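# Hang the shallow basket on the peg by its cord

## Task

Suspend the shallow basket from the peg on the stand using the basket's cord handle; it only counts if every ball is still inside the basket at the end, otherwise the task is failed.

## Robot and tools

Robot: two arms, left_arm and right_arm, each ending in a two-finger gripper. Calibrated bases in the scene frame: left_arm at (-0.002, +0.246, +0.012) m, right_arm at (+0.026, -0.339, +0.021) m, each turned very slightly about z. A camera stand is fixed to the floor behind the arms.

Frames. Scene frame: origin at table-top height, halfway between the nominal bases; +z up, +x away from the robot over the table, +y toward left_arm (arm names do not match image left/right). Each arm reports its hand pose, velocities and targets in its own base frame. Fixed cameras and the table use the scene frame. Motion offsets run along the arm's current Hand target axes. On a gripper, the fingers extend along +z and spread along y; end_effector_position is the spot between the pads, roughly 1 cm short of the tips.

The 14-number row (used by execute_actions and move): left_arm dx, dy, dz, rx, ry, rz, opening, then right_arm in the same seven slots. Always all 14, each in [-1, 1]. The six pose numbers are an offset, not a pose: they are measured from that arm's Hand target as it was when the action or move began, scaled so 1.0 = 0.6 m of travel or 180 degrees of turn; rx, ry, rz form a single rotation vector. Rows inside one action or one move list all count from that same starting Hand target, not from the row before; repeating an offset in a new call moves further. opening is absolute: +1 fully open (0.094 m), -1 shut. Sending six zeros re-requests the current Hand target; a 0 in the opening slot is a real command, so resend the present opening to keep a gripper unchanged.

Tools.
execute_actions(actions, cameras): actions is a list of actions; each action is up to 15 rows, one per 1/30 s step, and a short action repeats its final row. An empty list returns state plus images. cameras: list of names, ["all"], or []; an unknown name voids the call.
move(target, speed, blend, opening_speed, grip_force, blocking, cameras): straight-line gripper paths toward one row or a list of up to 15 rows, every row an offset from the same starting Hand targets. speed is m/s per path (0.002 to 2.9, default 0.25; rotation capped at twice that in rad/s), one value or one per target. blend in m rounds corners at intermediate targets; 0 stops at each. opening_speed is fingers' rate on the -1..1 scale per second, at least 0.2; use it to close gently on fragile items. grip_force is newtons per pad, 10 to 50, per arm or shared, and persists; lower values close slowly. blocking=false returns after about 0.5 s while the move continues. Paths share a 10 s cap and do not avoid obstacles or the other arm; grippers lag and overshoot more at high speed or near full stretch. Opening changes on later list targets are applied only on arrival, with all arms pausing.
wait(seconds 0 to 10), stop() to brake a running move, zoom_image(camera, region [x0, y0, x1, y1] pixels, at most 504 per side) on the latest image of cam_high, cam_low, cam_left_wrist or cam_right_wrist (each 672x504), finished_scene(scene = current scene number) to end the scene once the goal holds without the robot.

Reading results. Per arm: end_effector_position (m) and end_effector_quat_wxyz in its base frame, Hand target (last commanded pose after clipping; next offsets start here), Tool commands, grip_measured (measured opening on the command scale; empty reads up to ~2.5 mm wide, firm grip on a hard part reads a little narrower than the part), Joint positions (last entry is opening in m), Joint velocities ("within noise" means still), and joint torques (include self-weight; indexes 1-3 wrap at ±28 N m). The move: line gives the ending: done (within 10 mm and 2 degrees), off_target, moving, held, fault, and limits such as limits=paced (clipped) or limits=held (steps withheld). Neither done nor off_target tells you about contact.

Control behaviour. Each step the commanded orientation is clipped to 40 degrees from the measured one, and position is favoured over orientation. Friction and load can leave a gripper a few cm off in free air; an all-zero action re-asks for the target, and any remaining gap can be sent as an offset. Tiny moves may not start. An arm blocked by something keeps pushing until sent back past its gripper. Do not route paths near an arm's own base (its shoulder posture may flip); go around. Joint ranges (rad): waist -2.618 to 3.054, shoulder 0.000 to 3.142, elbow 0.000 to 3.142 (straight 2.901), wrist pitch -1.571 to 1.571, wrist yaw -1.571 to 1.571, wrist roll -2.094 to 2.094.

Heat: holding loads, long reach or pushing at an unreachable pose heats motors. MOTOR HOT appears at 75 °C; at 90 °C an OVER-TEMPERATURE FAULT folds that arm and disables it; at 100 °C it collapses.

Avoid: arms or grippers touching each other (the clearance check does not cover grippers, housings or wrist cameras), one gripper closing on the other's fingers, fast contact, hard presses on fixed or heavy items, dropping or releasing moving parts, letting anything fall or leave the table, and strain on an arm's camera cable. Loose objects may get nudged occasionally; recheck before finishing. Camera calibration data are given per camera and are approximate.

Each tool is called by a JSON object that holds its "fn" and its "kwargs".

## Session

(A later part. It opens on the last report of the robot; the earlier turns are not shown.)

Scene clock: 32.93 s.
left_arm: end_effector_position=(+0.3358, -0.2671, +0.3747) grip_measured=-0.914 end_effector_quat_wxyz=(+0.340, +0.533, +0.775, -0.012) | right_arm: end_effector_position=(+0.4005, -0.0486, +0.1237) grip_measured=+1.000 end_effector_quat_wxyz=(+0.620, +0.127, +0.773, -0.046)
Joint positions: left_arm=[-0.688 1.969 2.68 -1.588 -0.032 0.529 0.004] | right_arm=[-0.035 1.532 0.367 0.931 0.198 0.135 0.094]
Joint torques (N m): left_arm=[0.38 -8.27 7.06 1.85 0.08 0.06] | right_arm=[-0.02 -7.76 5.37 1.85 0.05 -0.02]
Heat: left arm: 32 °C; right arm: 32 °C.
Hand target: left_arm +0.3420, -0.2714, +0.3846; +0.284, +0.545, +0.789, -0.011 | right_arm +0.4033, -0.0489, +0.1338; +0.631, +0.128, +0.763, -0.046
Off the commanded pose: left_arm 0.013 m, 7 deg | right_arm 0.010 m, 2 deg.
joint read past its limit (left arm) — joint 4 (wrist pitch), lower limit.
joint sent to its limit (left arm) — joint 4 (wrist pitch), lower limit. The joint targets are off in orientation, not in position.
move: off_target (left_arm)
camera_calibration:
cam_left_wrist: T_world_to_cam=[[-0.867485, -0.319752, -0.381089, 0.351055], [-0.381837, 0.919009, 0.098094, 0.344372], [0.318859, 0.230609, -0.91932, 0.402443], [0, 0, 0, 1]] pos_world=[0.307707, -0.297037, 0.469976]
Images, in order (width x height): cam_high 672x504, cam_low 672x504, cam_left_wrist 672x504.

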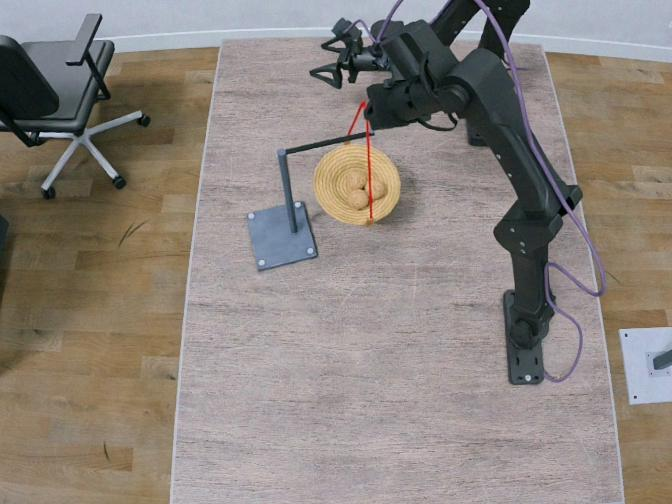

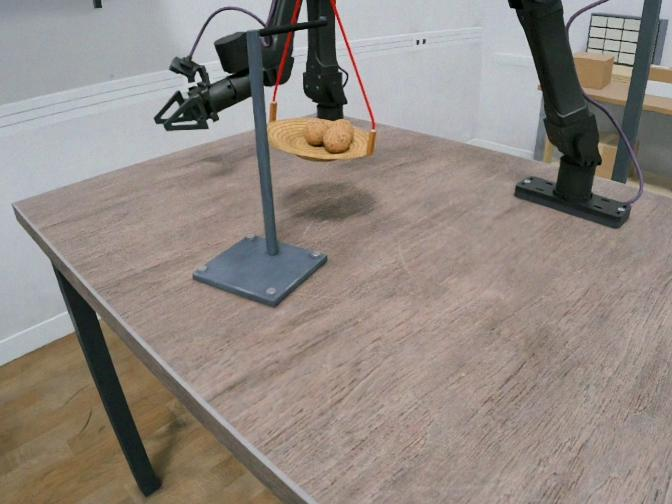

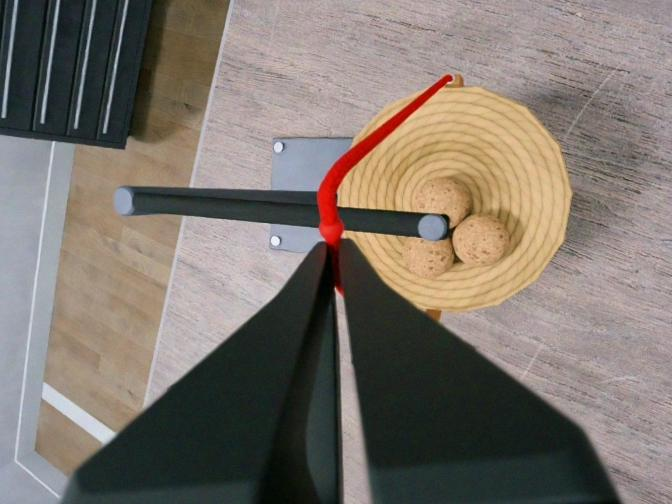

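{"fn": "move", "kwargs": {"target": [-0.004,0.055,0.041,0,0,0,-1,0,0,0,0,0,0,1], "speed": 0.03, "cameras": ["cam_low","cam_left_wrist","cam_high"]}}

{"fn": "zoom_image", "kwargs": {"camera": "cam_low", "region": [230, 0, 390, 180]}}

{"fn": "zoom_image", "kwargs": {"camera": "cam_high", "region": [270, 70, 450, 250]}}

Scene clock: 36.57 s.
left_arm: end_effector_position=(+0.3751, -0.2642, +0.3658) grip_measured=-0.914 end_effector_quat_wxyz=(+0.349, +0.530, +0.773, -0.009) | right_arm: end_effector_position=(+0.4005, -0.0486, +0.1237) grip_measured=+1.000 end_effector_quat_wxyz=(+0.620, +0.127, +0.773, -0.046)
Joint positions: left_arm=[-0.612 2.097 2.829 -1.589 0.009 0.586 0.004] | right_arm=[-0.035 1.532 0.367 0.931 0.198 0.135 0.094]
Joint torques (N m): left_arm=[0.4 -9.21 6.9 1.88 0.11 0.07] | right_arm=[-0.08 -7.62 5.46 1.89 0.06 -0.05]
Heat: left arm: 32 °C; right arm: 32 °C.
Hand target: left_arm +0.3818, -0.2680, +0.3749; +0.284, +0.545, +0.789, -0.011 | right_arm +0.4033, -0.0489, +0.1338; +0.631, +0.128, +0.763, -0.046
Off the commanded pose: left_arm 0.012 m, 8 deg | right_arm 0.010 m, 2 deg.
joint read past its limit (left arm) — joint 4 (wrist pitch), lower limit.
joint sent to its limit (left arm) — joint 4 (wrist pitch), lower limit. The joint targets are off in orientation, not in position.
move: off_target (left_arm)
camera_calibration:
cam_left_wrist: T_world_to_cam=[[-0.858618, -0.327568, -0.394301, 0.38207], [-0.388636, 0.917553, 0.084019, 0.364912], [0.33427, 0.22538, -0.915133, 0.372435], [0, 0, 0, 1]] pos_world=[0.345377, -0.293611, 0.460818]
Images, in order (width x height): cam_high 672x504, cam_low 672x504, cam_left_wrist 672x504.

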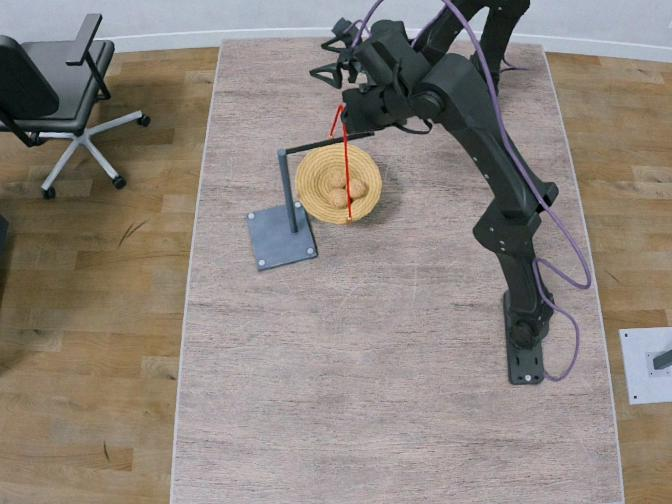

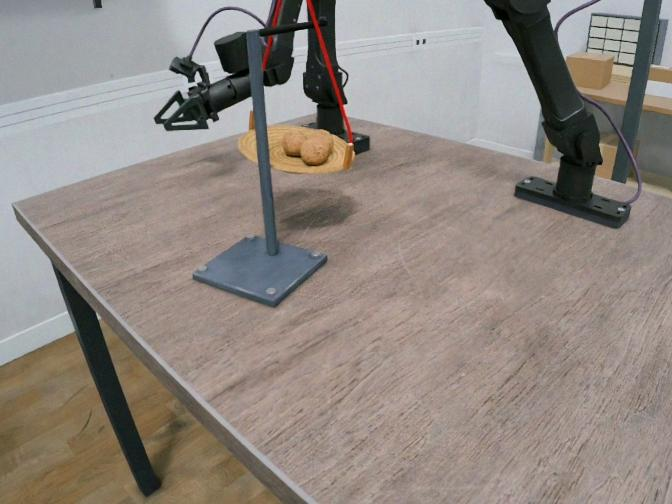

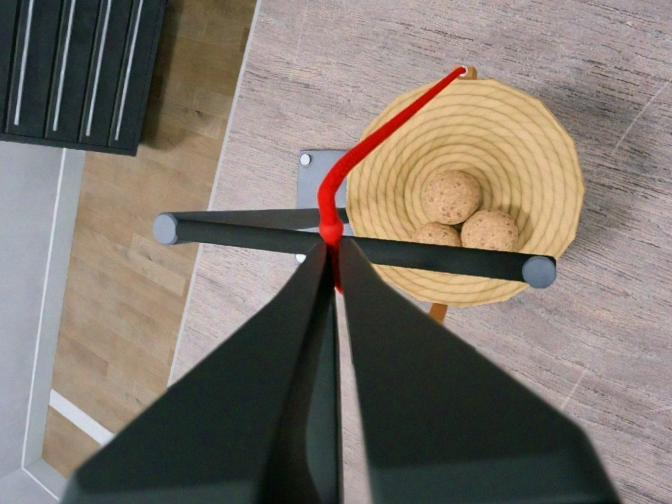

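Scaled by 2.800.

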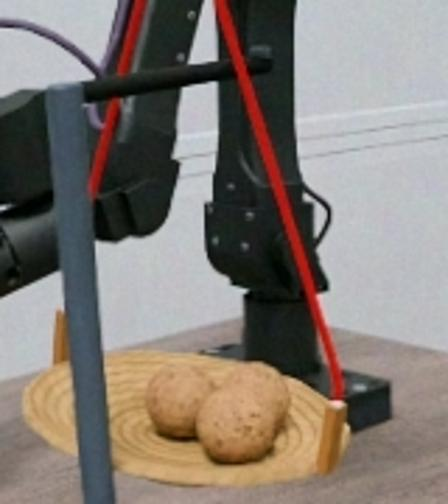

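Scaled by 2.800.

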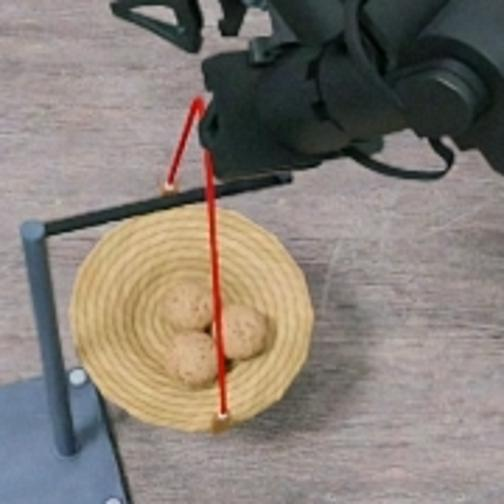

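{"fn": "move", "kwargs": {"target": [0.035,-0.027,0.049,0,0,0,-1,0,0,0,0,0,0,1], "speed": 0.03, "cameras": ["cam_low","cam_left_wrist","cam_high"]}}

{"fn": "zoom_image", "kwargs": {"camera": "cam_low", "region": [230, 0, 370, 120]}}

{"fn": "zoom_image", "kwargs": {"camera": "cam_high", "region": [270, 70, 450, 250]}}

Scene clock: 40.23 s.
left_arm: end_effector_position=(+0.3749, -0.2641, +0.3252) grip_measured=-0.914 end_effector_quat_wxyz=(+0.287, +0.541, +0.790, -0.008) | right_arm: end_effector_position=(+0.4005, -0.0486, +0.1237) grip_measured=+1.000 end_effector_quat_wxyz=(+0.620, +0.127, +0.773, -0.046)
Joint positions: left_arm=[-0.612 2.097 2.696 -1.589 0.009 0.586 0.004] | right_arm=[-0.035 1.532 0.367 0.931 0.198 0.135 0.094]
Joint torques (N m): left_arm=[-0.06 -12.23 4.03 1.7 0.08 0.03] | right_arm=[-0.08 -7.46 5.61 1.86 0.05 -0.06]
Heat: left arm: 33 °C; right arm: 32 °C.
Hand target: left_arm +0.3754, -0.2663, +0.3358; +0.284, +0.545, +0.789, -0.011 | right_arm +0.4033, -0.0489, +0.1338; +0.631, +0.128, +0.763, -0.046
Off the commanded pose: left_arm 0.011 m, 1 deg | right_arm 0.010 m, 2 deg.
joint read past its limit (left arm) — joint 4 (wrist pitch), lower limit.
joint sent to its limit (left arm) — joint 4 (wrist pitch), lower limit. The joint targets are off in orientation, not in position.
move: off_target (left_arm)
camera_calibration:
cam_left_wrist: T_world_to_cam=[[-0.89758, -0.299921, -0.323106, 0.364669], [-0.373238, 0.907032, 0.1949, 0.323527], [0.234613, 0.295534, -0.926076, 0.39475], [0, 0, 0, 1]] pos_world=[0.355459, -0.30074, 0.42034]
Images, in order (width x height): cam_high 672x504, cam_low 672x504, cam_left_wrist 672x504.

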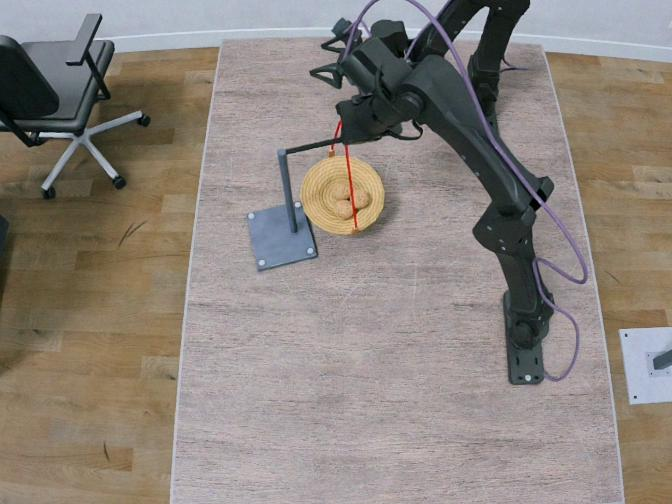

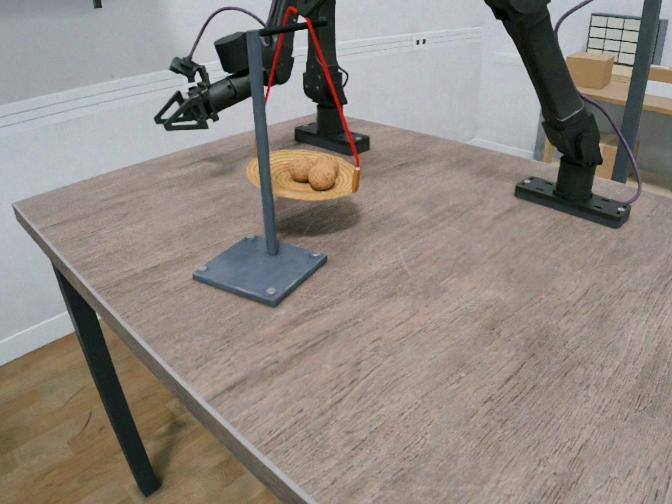

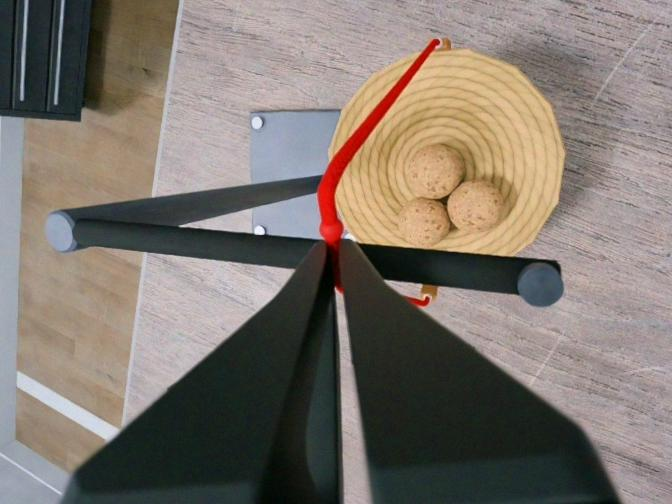

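Scaled by 3.600.

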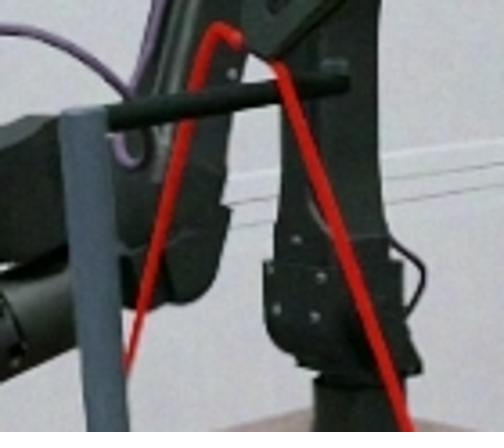

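Scaled by 2.800.

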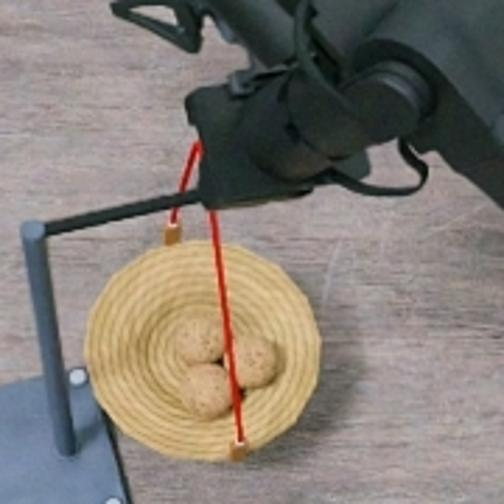

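{"fn": "move", "kwargs": {"target": [0.0085,-0.005,0.0155,0,0,0,-1,0,0,0,0,0,0,1], "speed": 0.02, "cameras": ["cam_low","cam_left_wrist"]}}

{"fn": "zoom_image", "kwargs": {"camera": "cam_low", "region": [230, 0, 370, 120]}}

Scene clock: 41.80 s.
left_arm: end_effector_position=(+0.3748, -0.2640, +0.3189) grip_measured=-0.914 end_effector_quat_wxyz=(+0.277, +0.543, +0.793, -0.008) | right_arm: end_effector_position=(+0.4005, -0.0486, +0.1237) grip_measured=+1.000 end_effector_quat_wxyz=(+0.620, +0.127, +0.773, -0.046)
Joint positions: left_arm=[-0.612 2.097 2.675 -1.587 0.009 0.586 0.004] | right_arm=[-0.035 1.532 0.367 0.931 0.198 0.135 0.094]
Joint torques (N m): left_arm=[-0.02 -12.01 3.43 1.65 0.08 0.04] | right_arm=[0.05 -7.95 5.45 1.9 0.01 -0.02]
Heat: left arm: 33 °C; right arm: 32 °C.
Hand target: left_arm +0.3757, -0.2662, +0.3249; +0.284, +0.545, +0.789, -0.011 | right_arm +0.4033, -0.0489, +0.1338; +0.631, +0.128, +0.763, -0.046
Off the commanded pose: left_arm 0.006 m, 1 deg | right_arm 0.010 m, 2 deg.
joint read past its limit (left arm) — joint 4 (wrist pitch), lower limit.
joint sent to its limit (left arm) — joint 4 (wrist pitch), lower limit. The joint targets still meet the commanded pose.
move: done
camera_calibration:
cam_left_wrist: T_world_to_cam=[[-0.902649, -0.296316, -0.312124, 0.361943], [-0.369963, 0.904776, 0.210967, 0.317717], [0.21989, 0.305903, -0.926322, 0.397327], [0, 0, 0, 1]] pos_world=[0.356883, -0.301757, 0.413996]
Images, in order (width x height): cam_low 672x504, cam_left_wrist 672x504.

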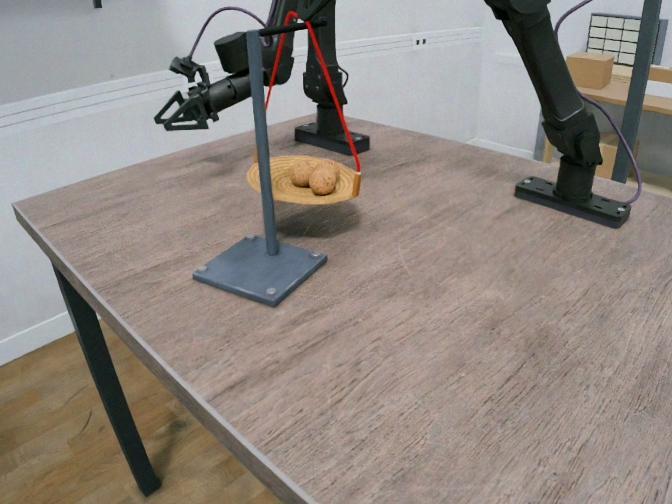

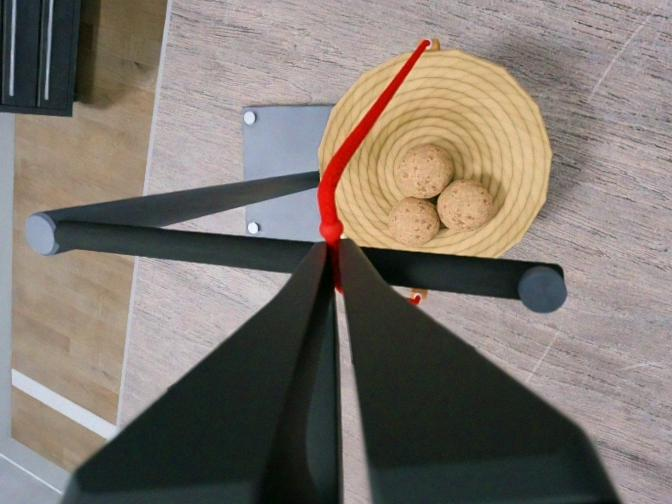

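Scaled by 3.600.

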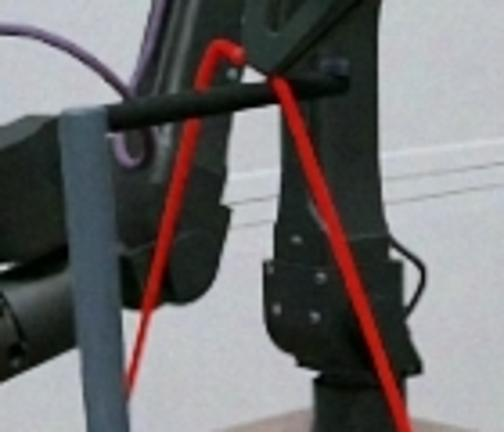

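{"fn": "move", "kwargs": {"target": [0.004,-0.003,0.0085,0,0,0,-1,0,0,0,0,0,0,1], "speed": 0.02, "cameras": ["cam_low","cam_left_wrist"]}}

{"fn": "zoom_image", "kwargs": {"camera": "cam_low", "region": [230, 0, 370, 120]}}

Scene clock: 42.80 s.
left_arm: end_effector_position=(+0.3752, -0.2644, +0.3176) grip_measured=-0.914 end_effector_quat_wxyz=(+0.277, +0.543, +0.793, -0.008) | right_arm: end_effector_position=(+0.4005, -0.0486, +0.1237) grip_measured=+1.000 end_effector_quat_wxyz=(+0.620, +0.127, +0.773, -0.046)
Joint positions: left_arm=[-0.612 2.086 2.647 -1.57 0.01 0.586 0.004] | right_arm=[-0.035 1.532 0.367 0.931 0.198 0.135 0.094]
Joint torques (N m): left_arm=[-0.08 -11.81 2.5 1.65 0.08 0.03] | right_arm=[0.09 -7.98 5.6 1.91 0.07 -0.04]
Heat: left arm: 33 °C; right arm: 33 °C.
Hand target: left_arm +0.3758, -0.2666, +0.3188; +0.284, +0.545, +0.789, -0.011 | right_arm +0.4033, -0.0489, +0.1338; +0.631, +0.128, +0.763, -0.046
Off the commanded pose: left_arm 0.003 m, 1 deg | right_arm 0.010 m, 2 deg.
joint read past its limit (left arm) — joint 4 (wrist pitch), lower limit.
move: done
camera_calibration:
cam_left_wrist: T_world_to_cam=[[-0.902646, -0.296321, -0.312127, 0.361776], [-0.369849, 0.904942, 0.210457, 0.31865], [0.220094, 0.305408, -0.926437, 0.39586], [0, 0, 0, 1]] pos_world=[0.357282, -0.302057, 0.412597]
Images, in order (width x height): cam_low 672x504, cam_left_wrist 672x504.

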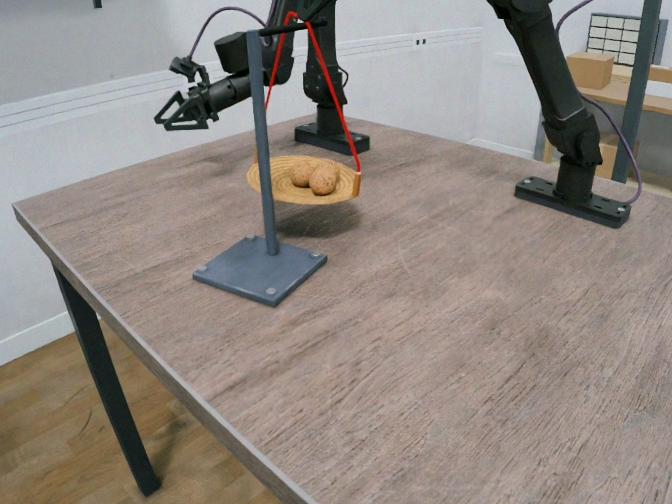

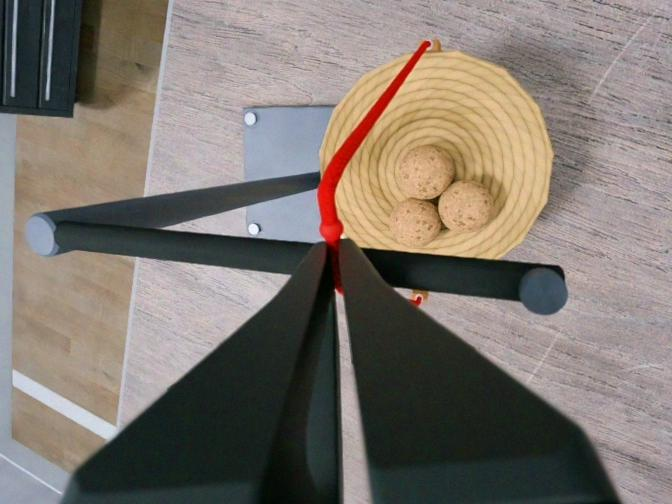

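Scaled by 3.600.

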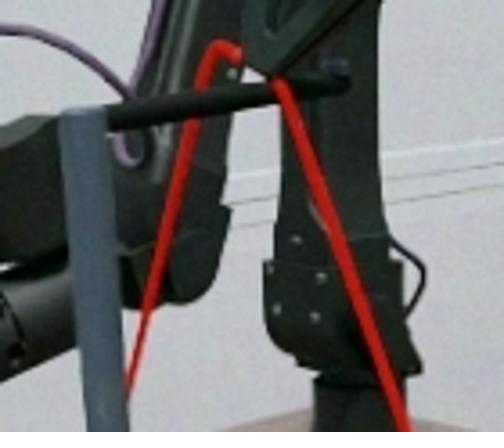

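{"fn": "move", "kwargs": {"target": [-0.003,0.002,-0.006,0,0,0,-0.7,0,0,0,0,0,0,1], "speed": 0.02, "opening_speed": 0.2, "cameras": ["cam_low","cam_left_wrist"]}}

{"fn": "zoom_image", "kwargs": {"camera": "cam_low", "region": [230, 0, 370, 120]}}

Scene clock: 44.70 s.
left_arm: end_effector_position=(+0.3766, -0.2653, +0.3187) grip_measured=-0.703 end_effector_quat_wxyz=(+0.281, +0.542, +0.792, -0.008) | right_arm: end_effector_position=(+0.4005, -0.0486, +0.1237) grip_measured=+1.000 end_effector_quat_wxyz=(+0.620, +0.127, +0.773, -0.046)
Joint positions: left_arm=[-0.612 2.086 2.647 -1.562 0.009 0.586 0.014] | right_arm=[-0.035 1.532 0.367 0.931 0.198 0.135 0.094]
Joint torques (N m): left_arm=[-0.06 -10.96 5.56 1.38 0.08 0.03] | right_arm=[0.24 -7.79 5.45 1.86 0.08 -0.03]
Heat: left arm: 33 °C; right arm: 33 °C.
Hand target: left_arm +0.3757, -0.2665, +0.3230; +0.284, +0.545, +0.789, -0.011 | right_arm +0.4033, -0.0489, +0.1338; +0.631, +0.128, +0.763, -0.046
Off the commanded pose: left_arm 0.005 m, 1 deg | right_arm 0.010 m, 2 deg.
joint sent to its limit (left arm) — joint 4 (wrist pitch), lower limit. The joint targets still meet the commanded pose.
move: done
camera_calibration:
cam_left_wrist: T_world_to_cam=[[-0.900477, -0.297824, -0.316926, 0.363446], [-0.371386, 0.905785, 0.204025, 0.32262], [0.226303, 0.301422, -0.926246, 0.393364], [0, 0, 0, 1]] pos_world=[0.358072, -0.30255, 0.413715]
Images, in order (width x height): cam_low 672x504, cam_left_wrist 672x504.

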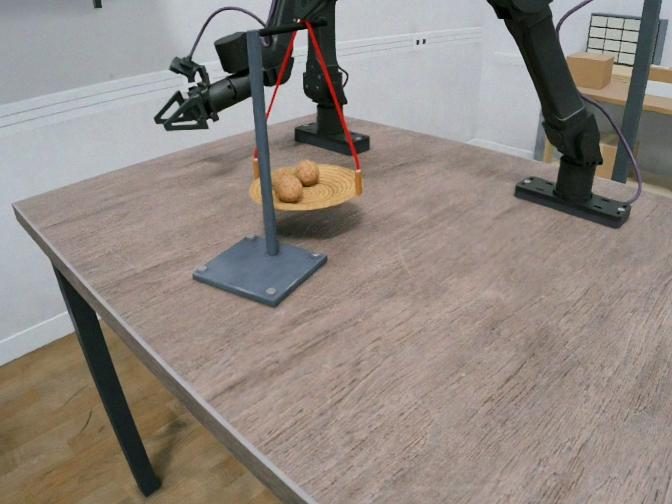

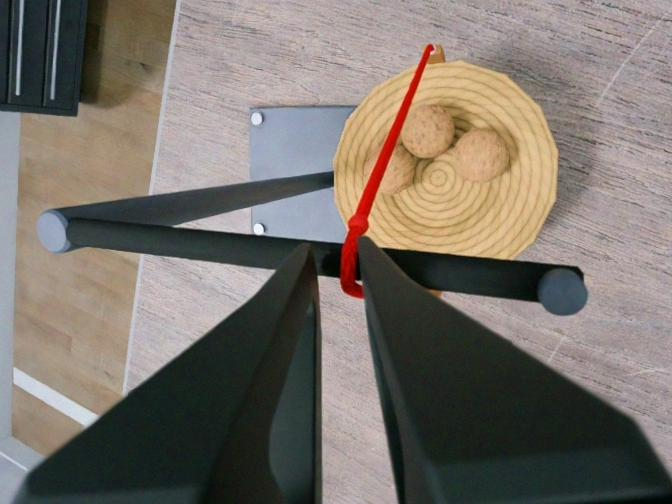

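Scaled by 3.600.

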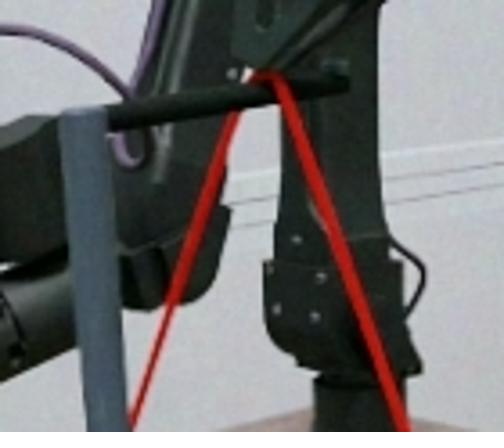

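{"fn": "move", "kwargs": {"target": [[-0.023,0.0146,-0.042,0,0,0,-0.55,0,0,0,0,0,0,1],[-0.062,0.035,-0.11,0,0,0,-0.55,0,0,0,0,0,0,1]], "speed": 0.04, "cameras": ["cam_low","cam_left_wrist","cam_high"]}}

{"fn": "zoom_image", "kwargs": {"camera": "cam_low", "region": [230, 0, 390, 220]}}

Scene clock: 47.63 s.
left_arm: end_effector_position=(+0.3780, -0.2664, +0.3815) grip_measured=-0.552 end_effector_quat_wxyz=(+0.379, +0.523, +0.763, -0.008) | right_arm: end_effector_position=(+0.4005, -0.0486, +0.1237) grip_measured=+1.000 end_effector_quat_wxyz=(+0.620, +0.127, +0.773, -0.046)
Joint positions: left_arm=[-0.613 2.086 2.844 -1.552 0.007 0.586 0.021] | right_arm=[-0.035 1.532 0.367 0.931 0.198 0.135 0.094]
Joint torques (N m): left_arm=[-0.5 -11.9 5.94 1.88 0.06 -0.04] | right_arm=[0.32 -7.65 5.49 1.92 0.1 0.03]
Heat: left arm: 34 °C; right arm: 33 °C.
Hand target: left_arm +0.3742, -0.2682, +0.4016; +0.284, +0.545, +0.789, -0.011 | right_arm +0.4033, -0.0489, +0.1338; +0.631, +0.128, +0.763, -0.046
Off the commanded pose: left_arm 0.020 m, 12 deg | right_arm 0.010 m, 2 deg.
elbow stopped short (left arm): the move would have taken joint 3 (elbow) straighter than the controller allows.
move: off_target (left_arm)
camera_calibration:
cam_left_wrist: T_world_to_cam=[[-0.836789, -0.342007, -0.42757, 0.390654], [-0.392023, 0.919406, 0.0317995, 0.388409], [0.382234, 0.194226, -0.903423, 0.355494], [0, 0, 0, 1]] pos_world=[0.343278, -0.292546, 0.475842]
Images, in order (width x height): cam_high 672x504, cam_low 672x504, cam_left_wrist 672x504.

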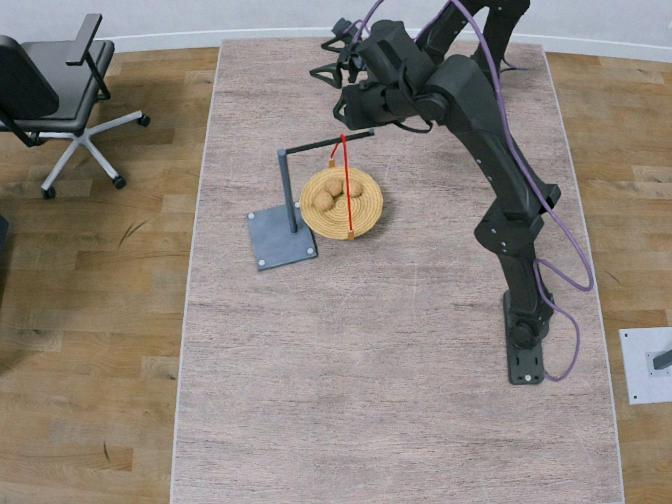

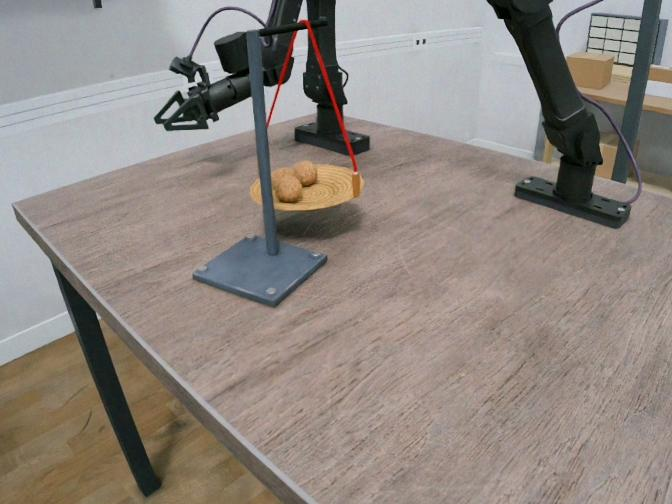

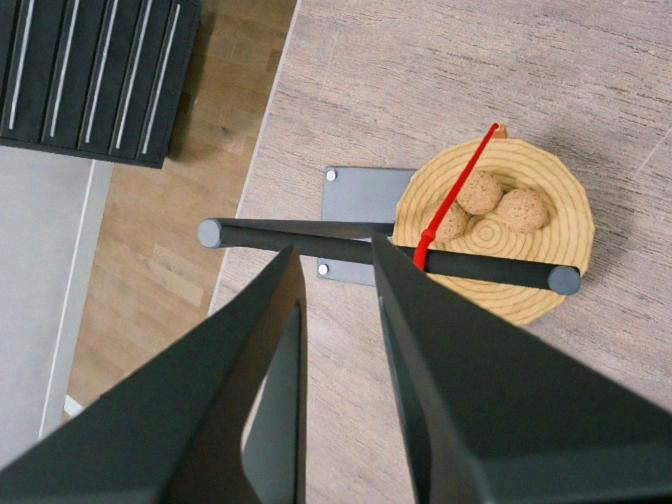

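Scaled by 2.291.

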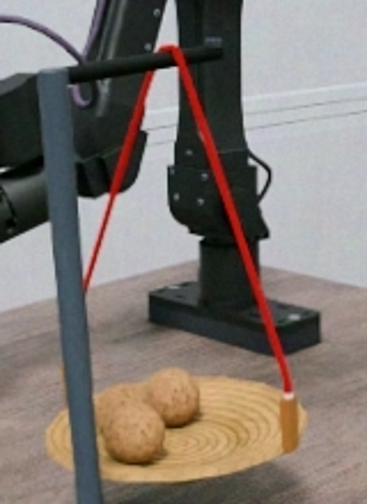

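{"fn": "move", "kwargs": {"target": [0.041,-0.144,-0.073,0,0,0,-0.55,0,0,0,0,0,0,1], "speed": 0.08, "cameras": ["cam_low","cam_high"]}}

{"fn": "zoom_image", "kwargs": {"camera": "cam_low", "region": [230, 0, 390, 220]}}

Scene clock: 50.00 s.
left_arm: end_effector_position=(+0.2818, -0.2755, +0.3888) grip_measured=-0.552 end_effector_quat_wxyz=(+0.348, +0.540, +0.766, -0.021) | right_arm: end_effector_position=(+0.4005, -0.0486, +0.1237) grip_measured=+1.000 end_effector_quat_wxyz=(+0.620, +0.127, +0.773, -0.046)
Joint positions: left_arm=[-0.82 1.812 2.513 -1.565 -0.095 0.443 0.021] | right_arm=[-0.035 1.532 0.367 0.931 0.198 0.135 0.094]
Joint torques (N m): left_arm=[-0.31 -11.33 3.3 1.6 -0.1 -0.13] | right_arm=[-0.13 -7.94 5.72 1.87 0.06 -0.03]
Heat: left arm: 34 °C; right arm: 33 °C.
Hand target: left_arm +0.2742, -0.2681, +0.4018; +0.284, +0.545, +0.789, -0.011 | right_arm +0.4033, -0.0489, +0.1338; +0.631, +0.128, +0.763, -0.046
Off the commanded pose: left_arm 0.017 m, 8 deg | right_arm 0.010 m, 2 deg.
elbow stopped short (left arm): the move would have taken joint 3 (elbow) straighter than the controller allows.
joint read past its limit (left arm) — joint 4 (wrist pitch), lower limit.
joint sent to its limit (left arm) — joint 4 (wrist pitch), lower limit. The joint targets are off in orientation, not in position.
move: off_target (left_arm)
Images, in order (width x height): cam_high 672x504, cam_low 672x504.

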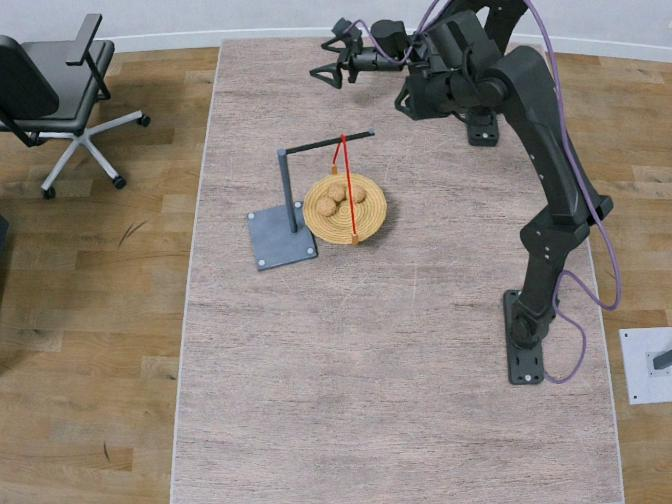

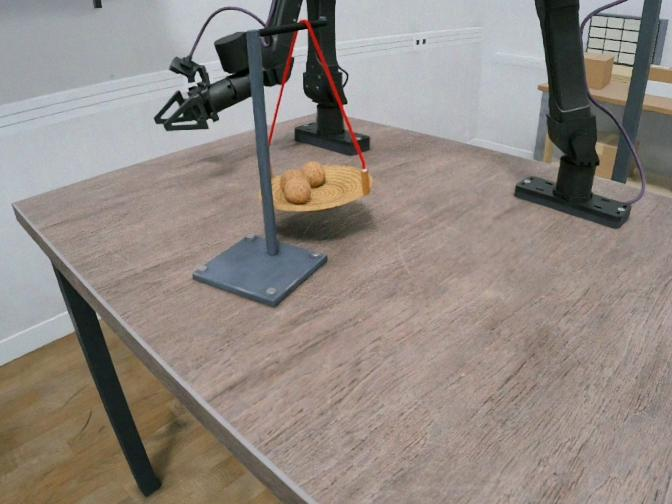

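Scaled by 2.291.

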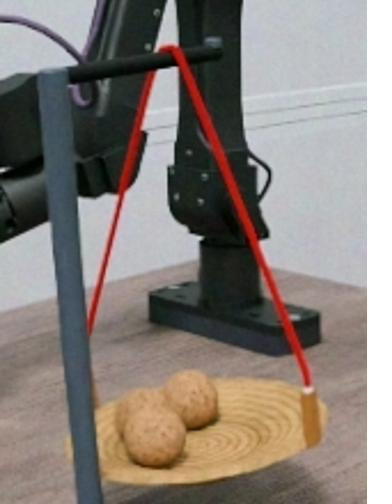

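{"fn": "wait", "kwargs": {"seconds": 1.5, "cameras": ["cam_low","cam_high"]}}

Scene clock: 51.60 s.
left_arm: end_effector_position=(+0.2818, -0.2754, +0.3889) grip_measured=-0.552 end_effector_quat_wxyz=(+0.348, +0.540, +0.766, -0.021) | right_arm: end_effector_position=(+0.4005, -0.0486, +0.1237) grip_measured=+1.000 end_effector_quat_wxyz=(+0.620, +0.127, +0.773, -0.046)
Joint positions: left_arm=[-0.82 1.812 2.513 -1.565 -0.096 0.442 0.021] | right_arm=[-0.035 1.532 0.367 0.931 0.198 0.135 0.094]
Joint torques (N m): left_arm=[-0.32 -11.36 3.3 1.6 -0.09 -0.12] | right_arm=[0.09 -7.68 5.5 1.85 -0.01 0.02]
Heat: left arm: 34 °C; right arm: 33 °C.
Hand target: left_arm +0.2742, -0.2681, +0.4018; +0.284, +0.545, +0.789, -0.011 | right_arm +0.4033, -0.0489, +0.1338; +0.631, +0.128, +0.763, -0.046
Tool commands: left_gripper/opening=-0.55 right_gripper/opening=+1.0
Off the commanded pose: left_arm 0.017 m, 8 deg | right_arm 0.010 m, 2 deg.
joint read past its limit (left arm) — joint 4 (wrist pitch), lower limit.
wait: 1.50 s; at rest by 0.07 s
Images, in order (width x height): cam_high 672x504, cam_low 672x504.

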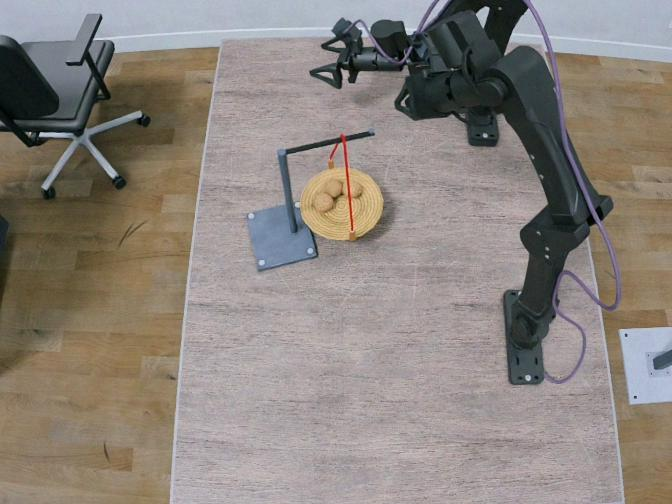

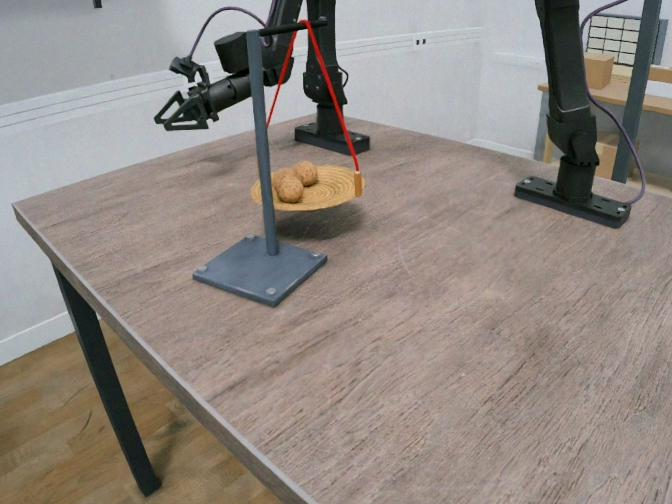

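{"fn": "wait", "kwargs": {"seconds": 2.5, "cameras": ["cam_low"]}}

{"fn": "finished_scene", "kwargs": {"scene": 3}}

Scene clock: 54.20 s.
left_arm: end_effector_position=(+0.2818, -0.2754, +0.3889) grip_measured=-0.552 end_effector_quat_wxyz=(+0.348, +0.540, +0.766, -0.021) | right_arm: end_effector_position=(+0.4005, -0.0486, +0.1237) grip_measured=+1.000 end_effector_quat_wxyz=(+0.620, +0.127, +0.773, -0.046)
Joint positions: left_arm=[-0.82 1.812 2.513 -1.565 -0.096 0.442 0.021] | right_arm=[-0.035 1.532 0.367 0.931 0.198 0.135 0.094]
Joint torques (N m): left_arm=[-0.31 -11.36 3.3 1.6 -0.1 -0.11] | right_arm=[-0.13 -7.79 5.56 1.84 0.02 -0.01]
Heat: left arm: 34 °C; right arm: 33 °C.
Hand target: left_arm +0.2742, -0.2681, +0.4018; +0.284, +0.545, +0.789, -0.011 | right_arm +0.4033, -0.0489, +0.1338; +0.631, +0.128, +0.763, -0.046
Tool commands: left_gripper/opening=-0.55 right_gripper/opening=+1.0
Off the commanded pose: left_arm 0.017 m, 8 deg | right_arm 0.010 m, 2 deg.
joint read past its limit (left arm) — joint 4 (wrist pitch), lower limit.
wait: 2.50 s; at rest by 0.07 s
Images, in order (width x height): cam_low 672x504.

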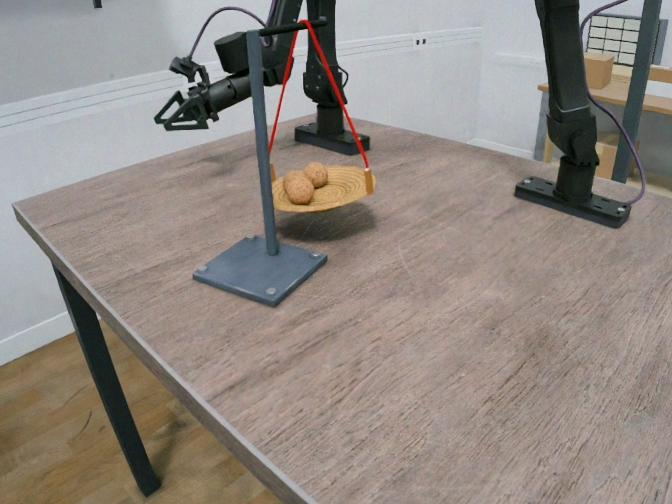

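The scene is finished: the task was done.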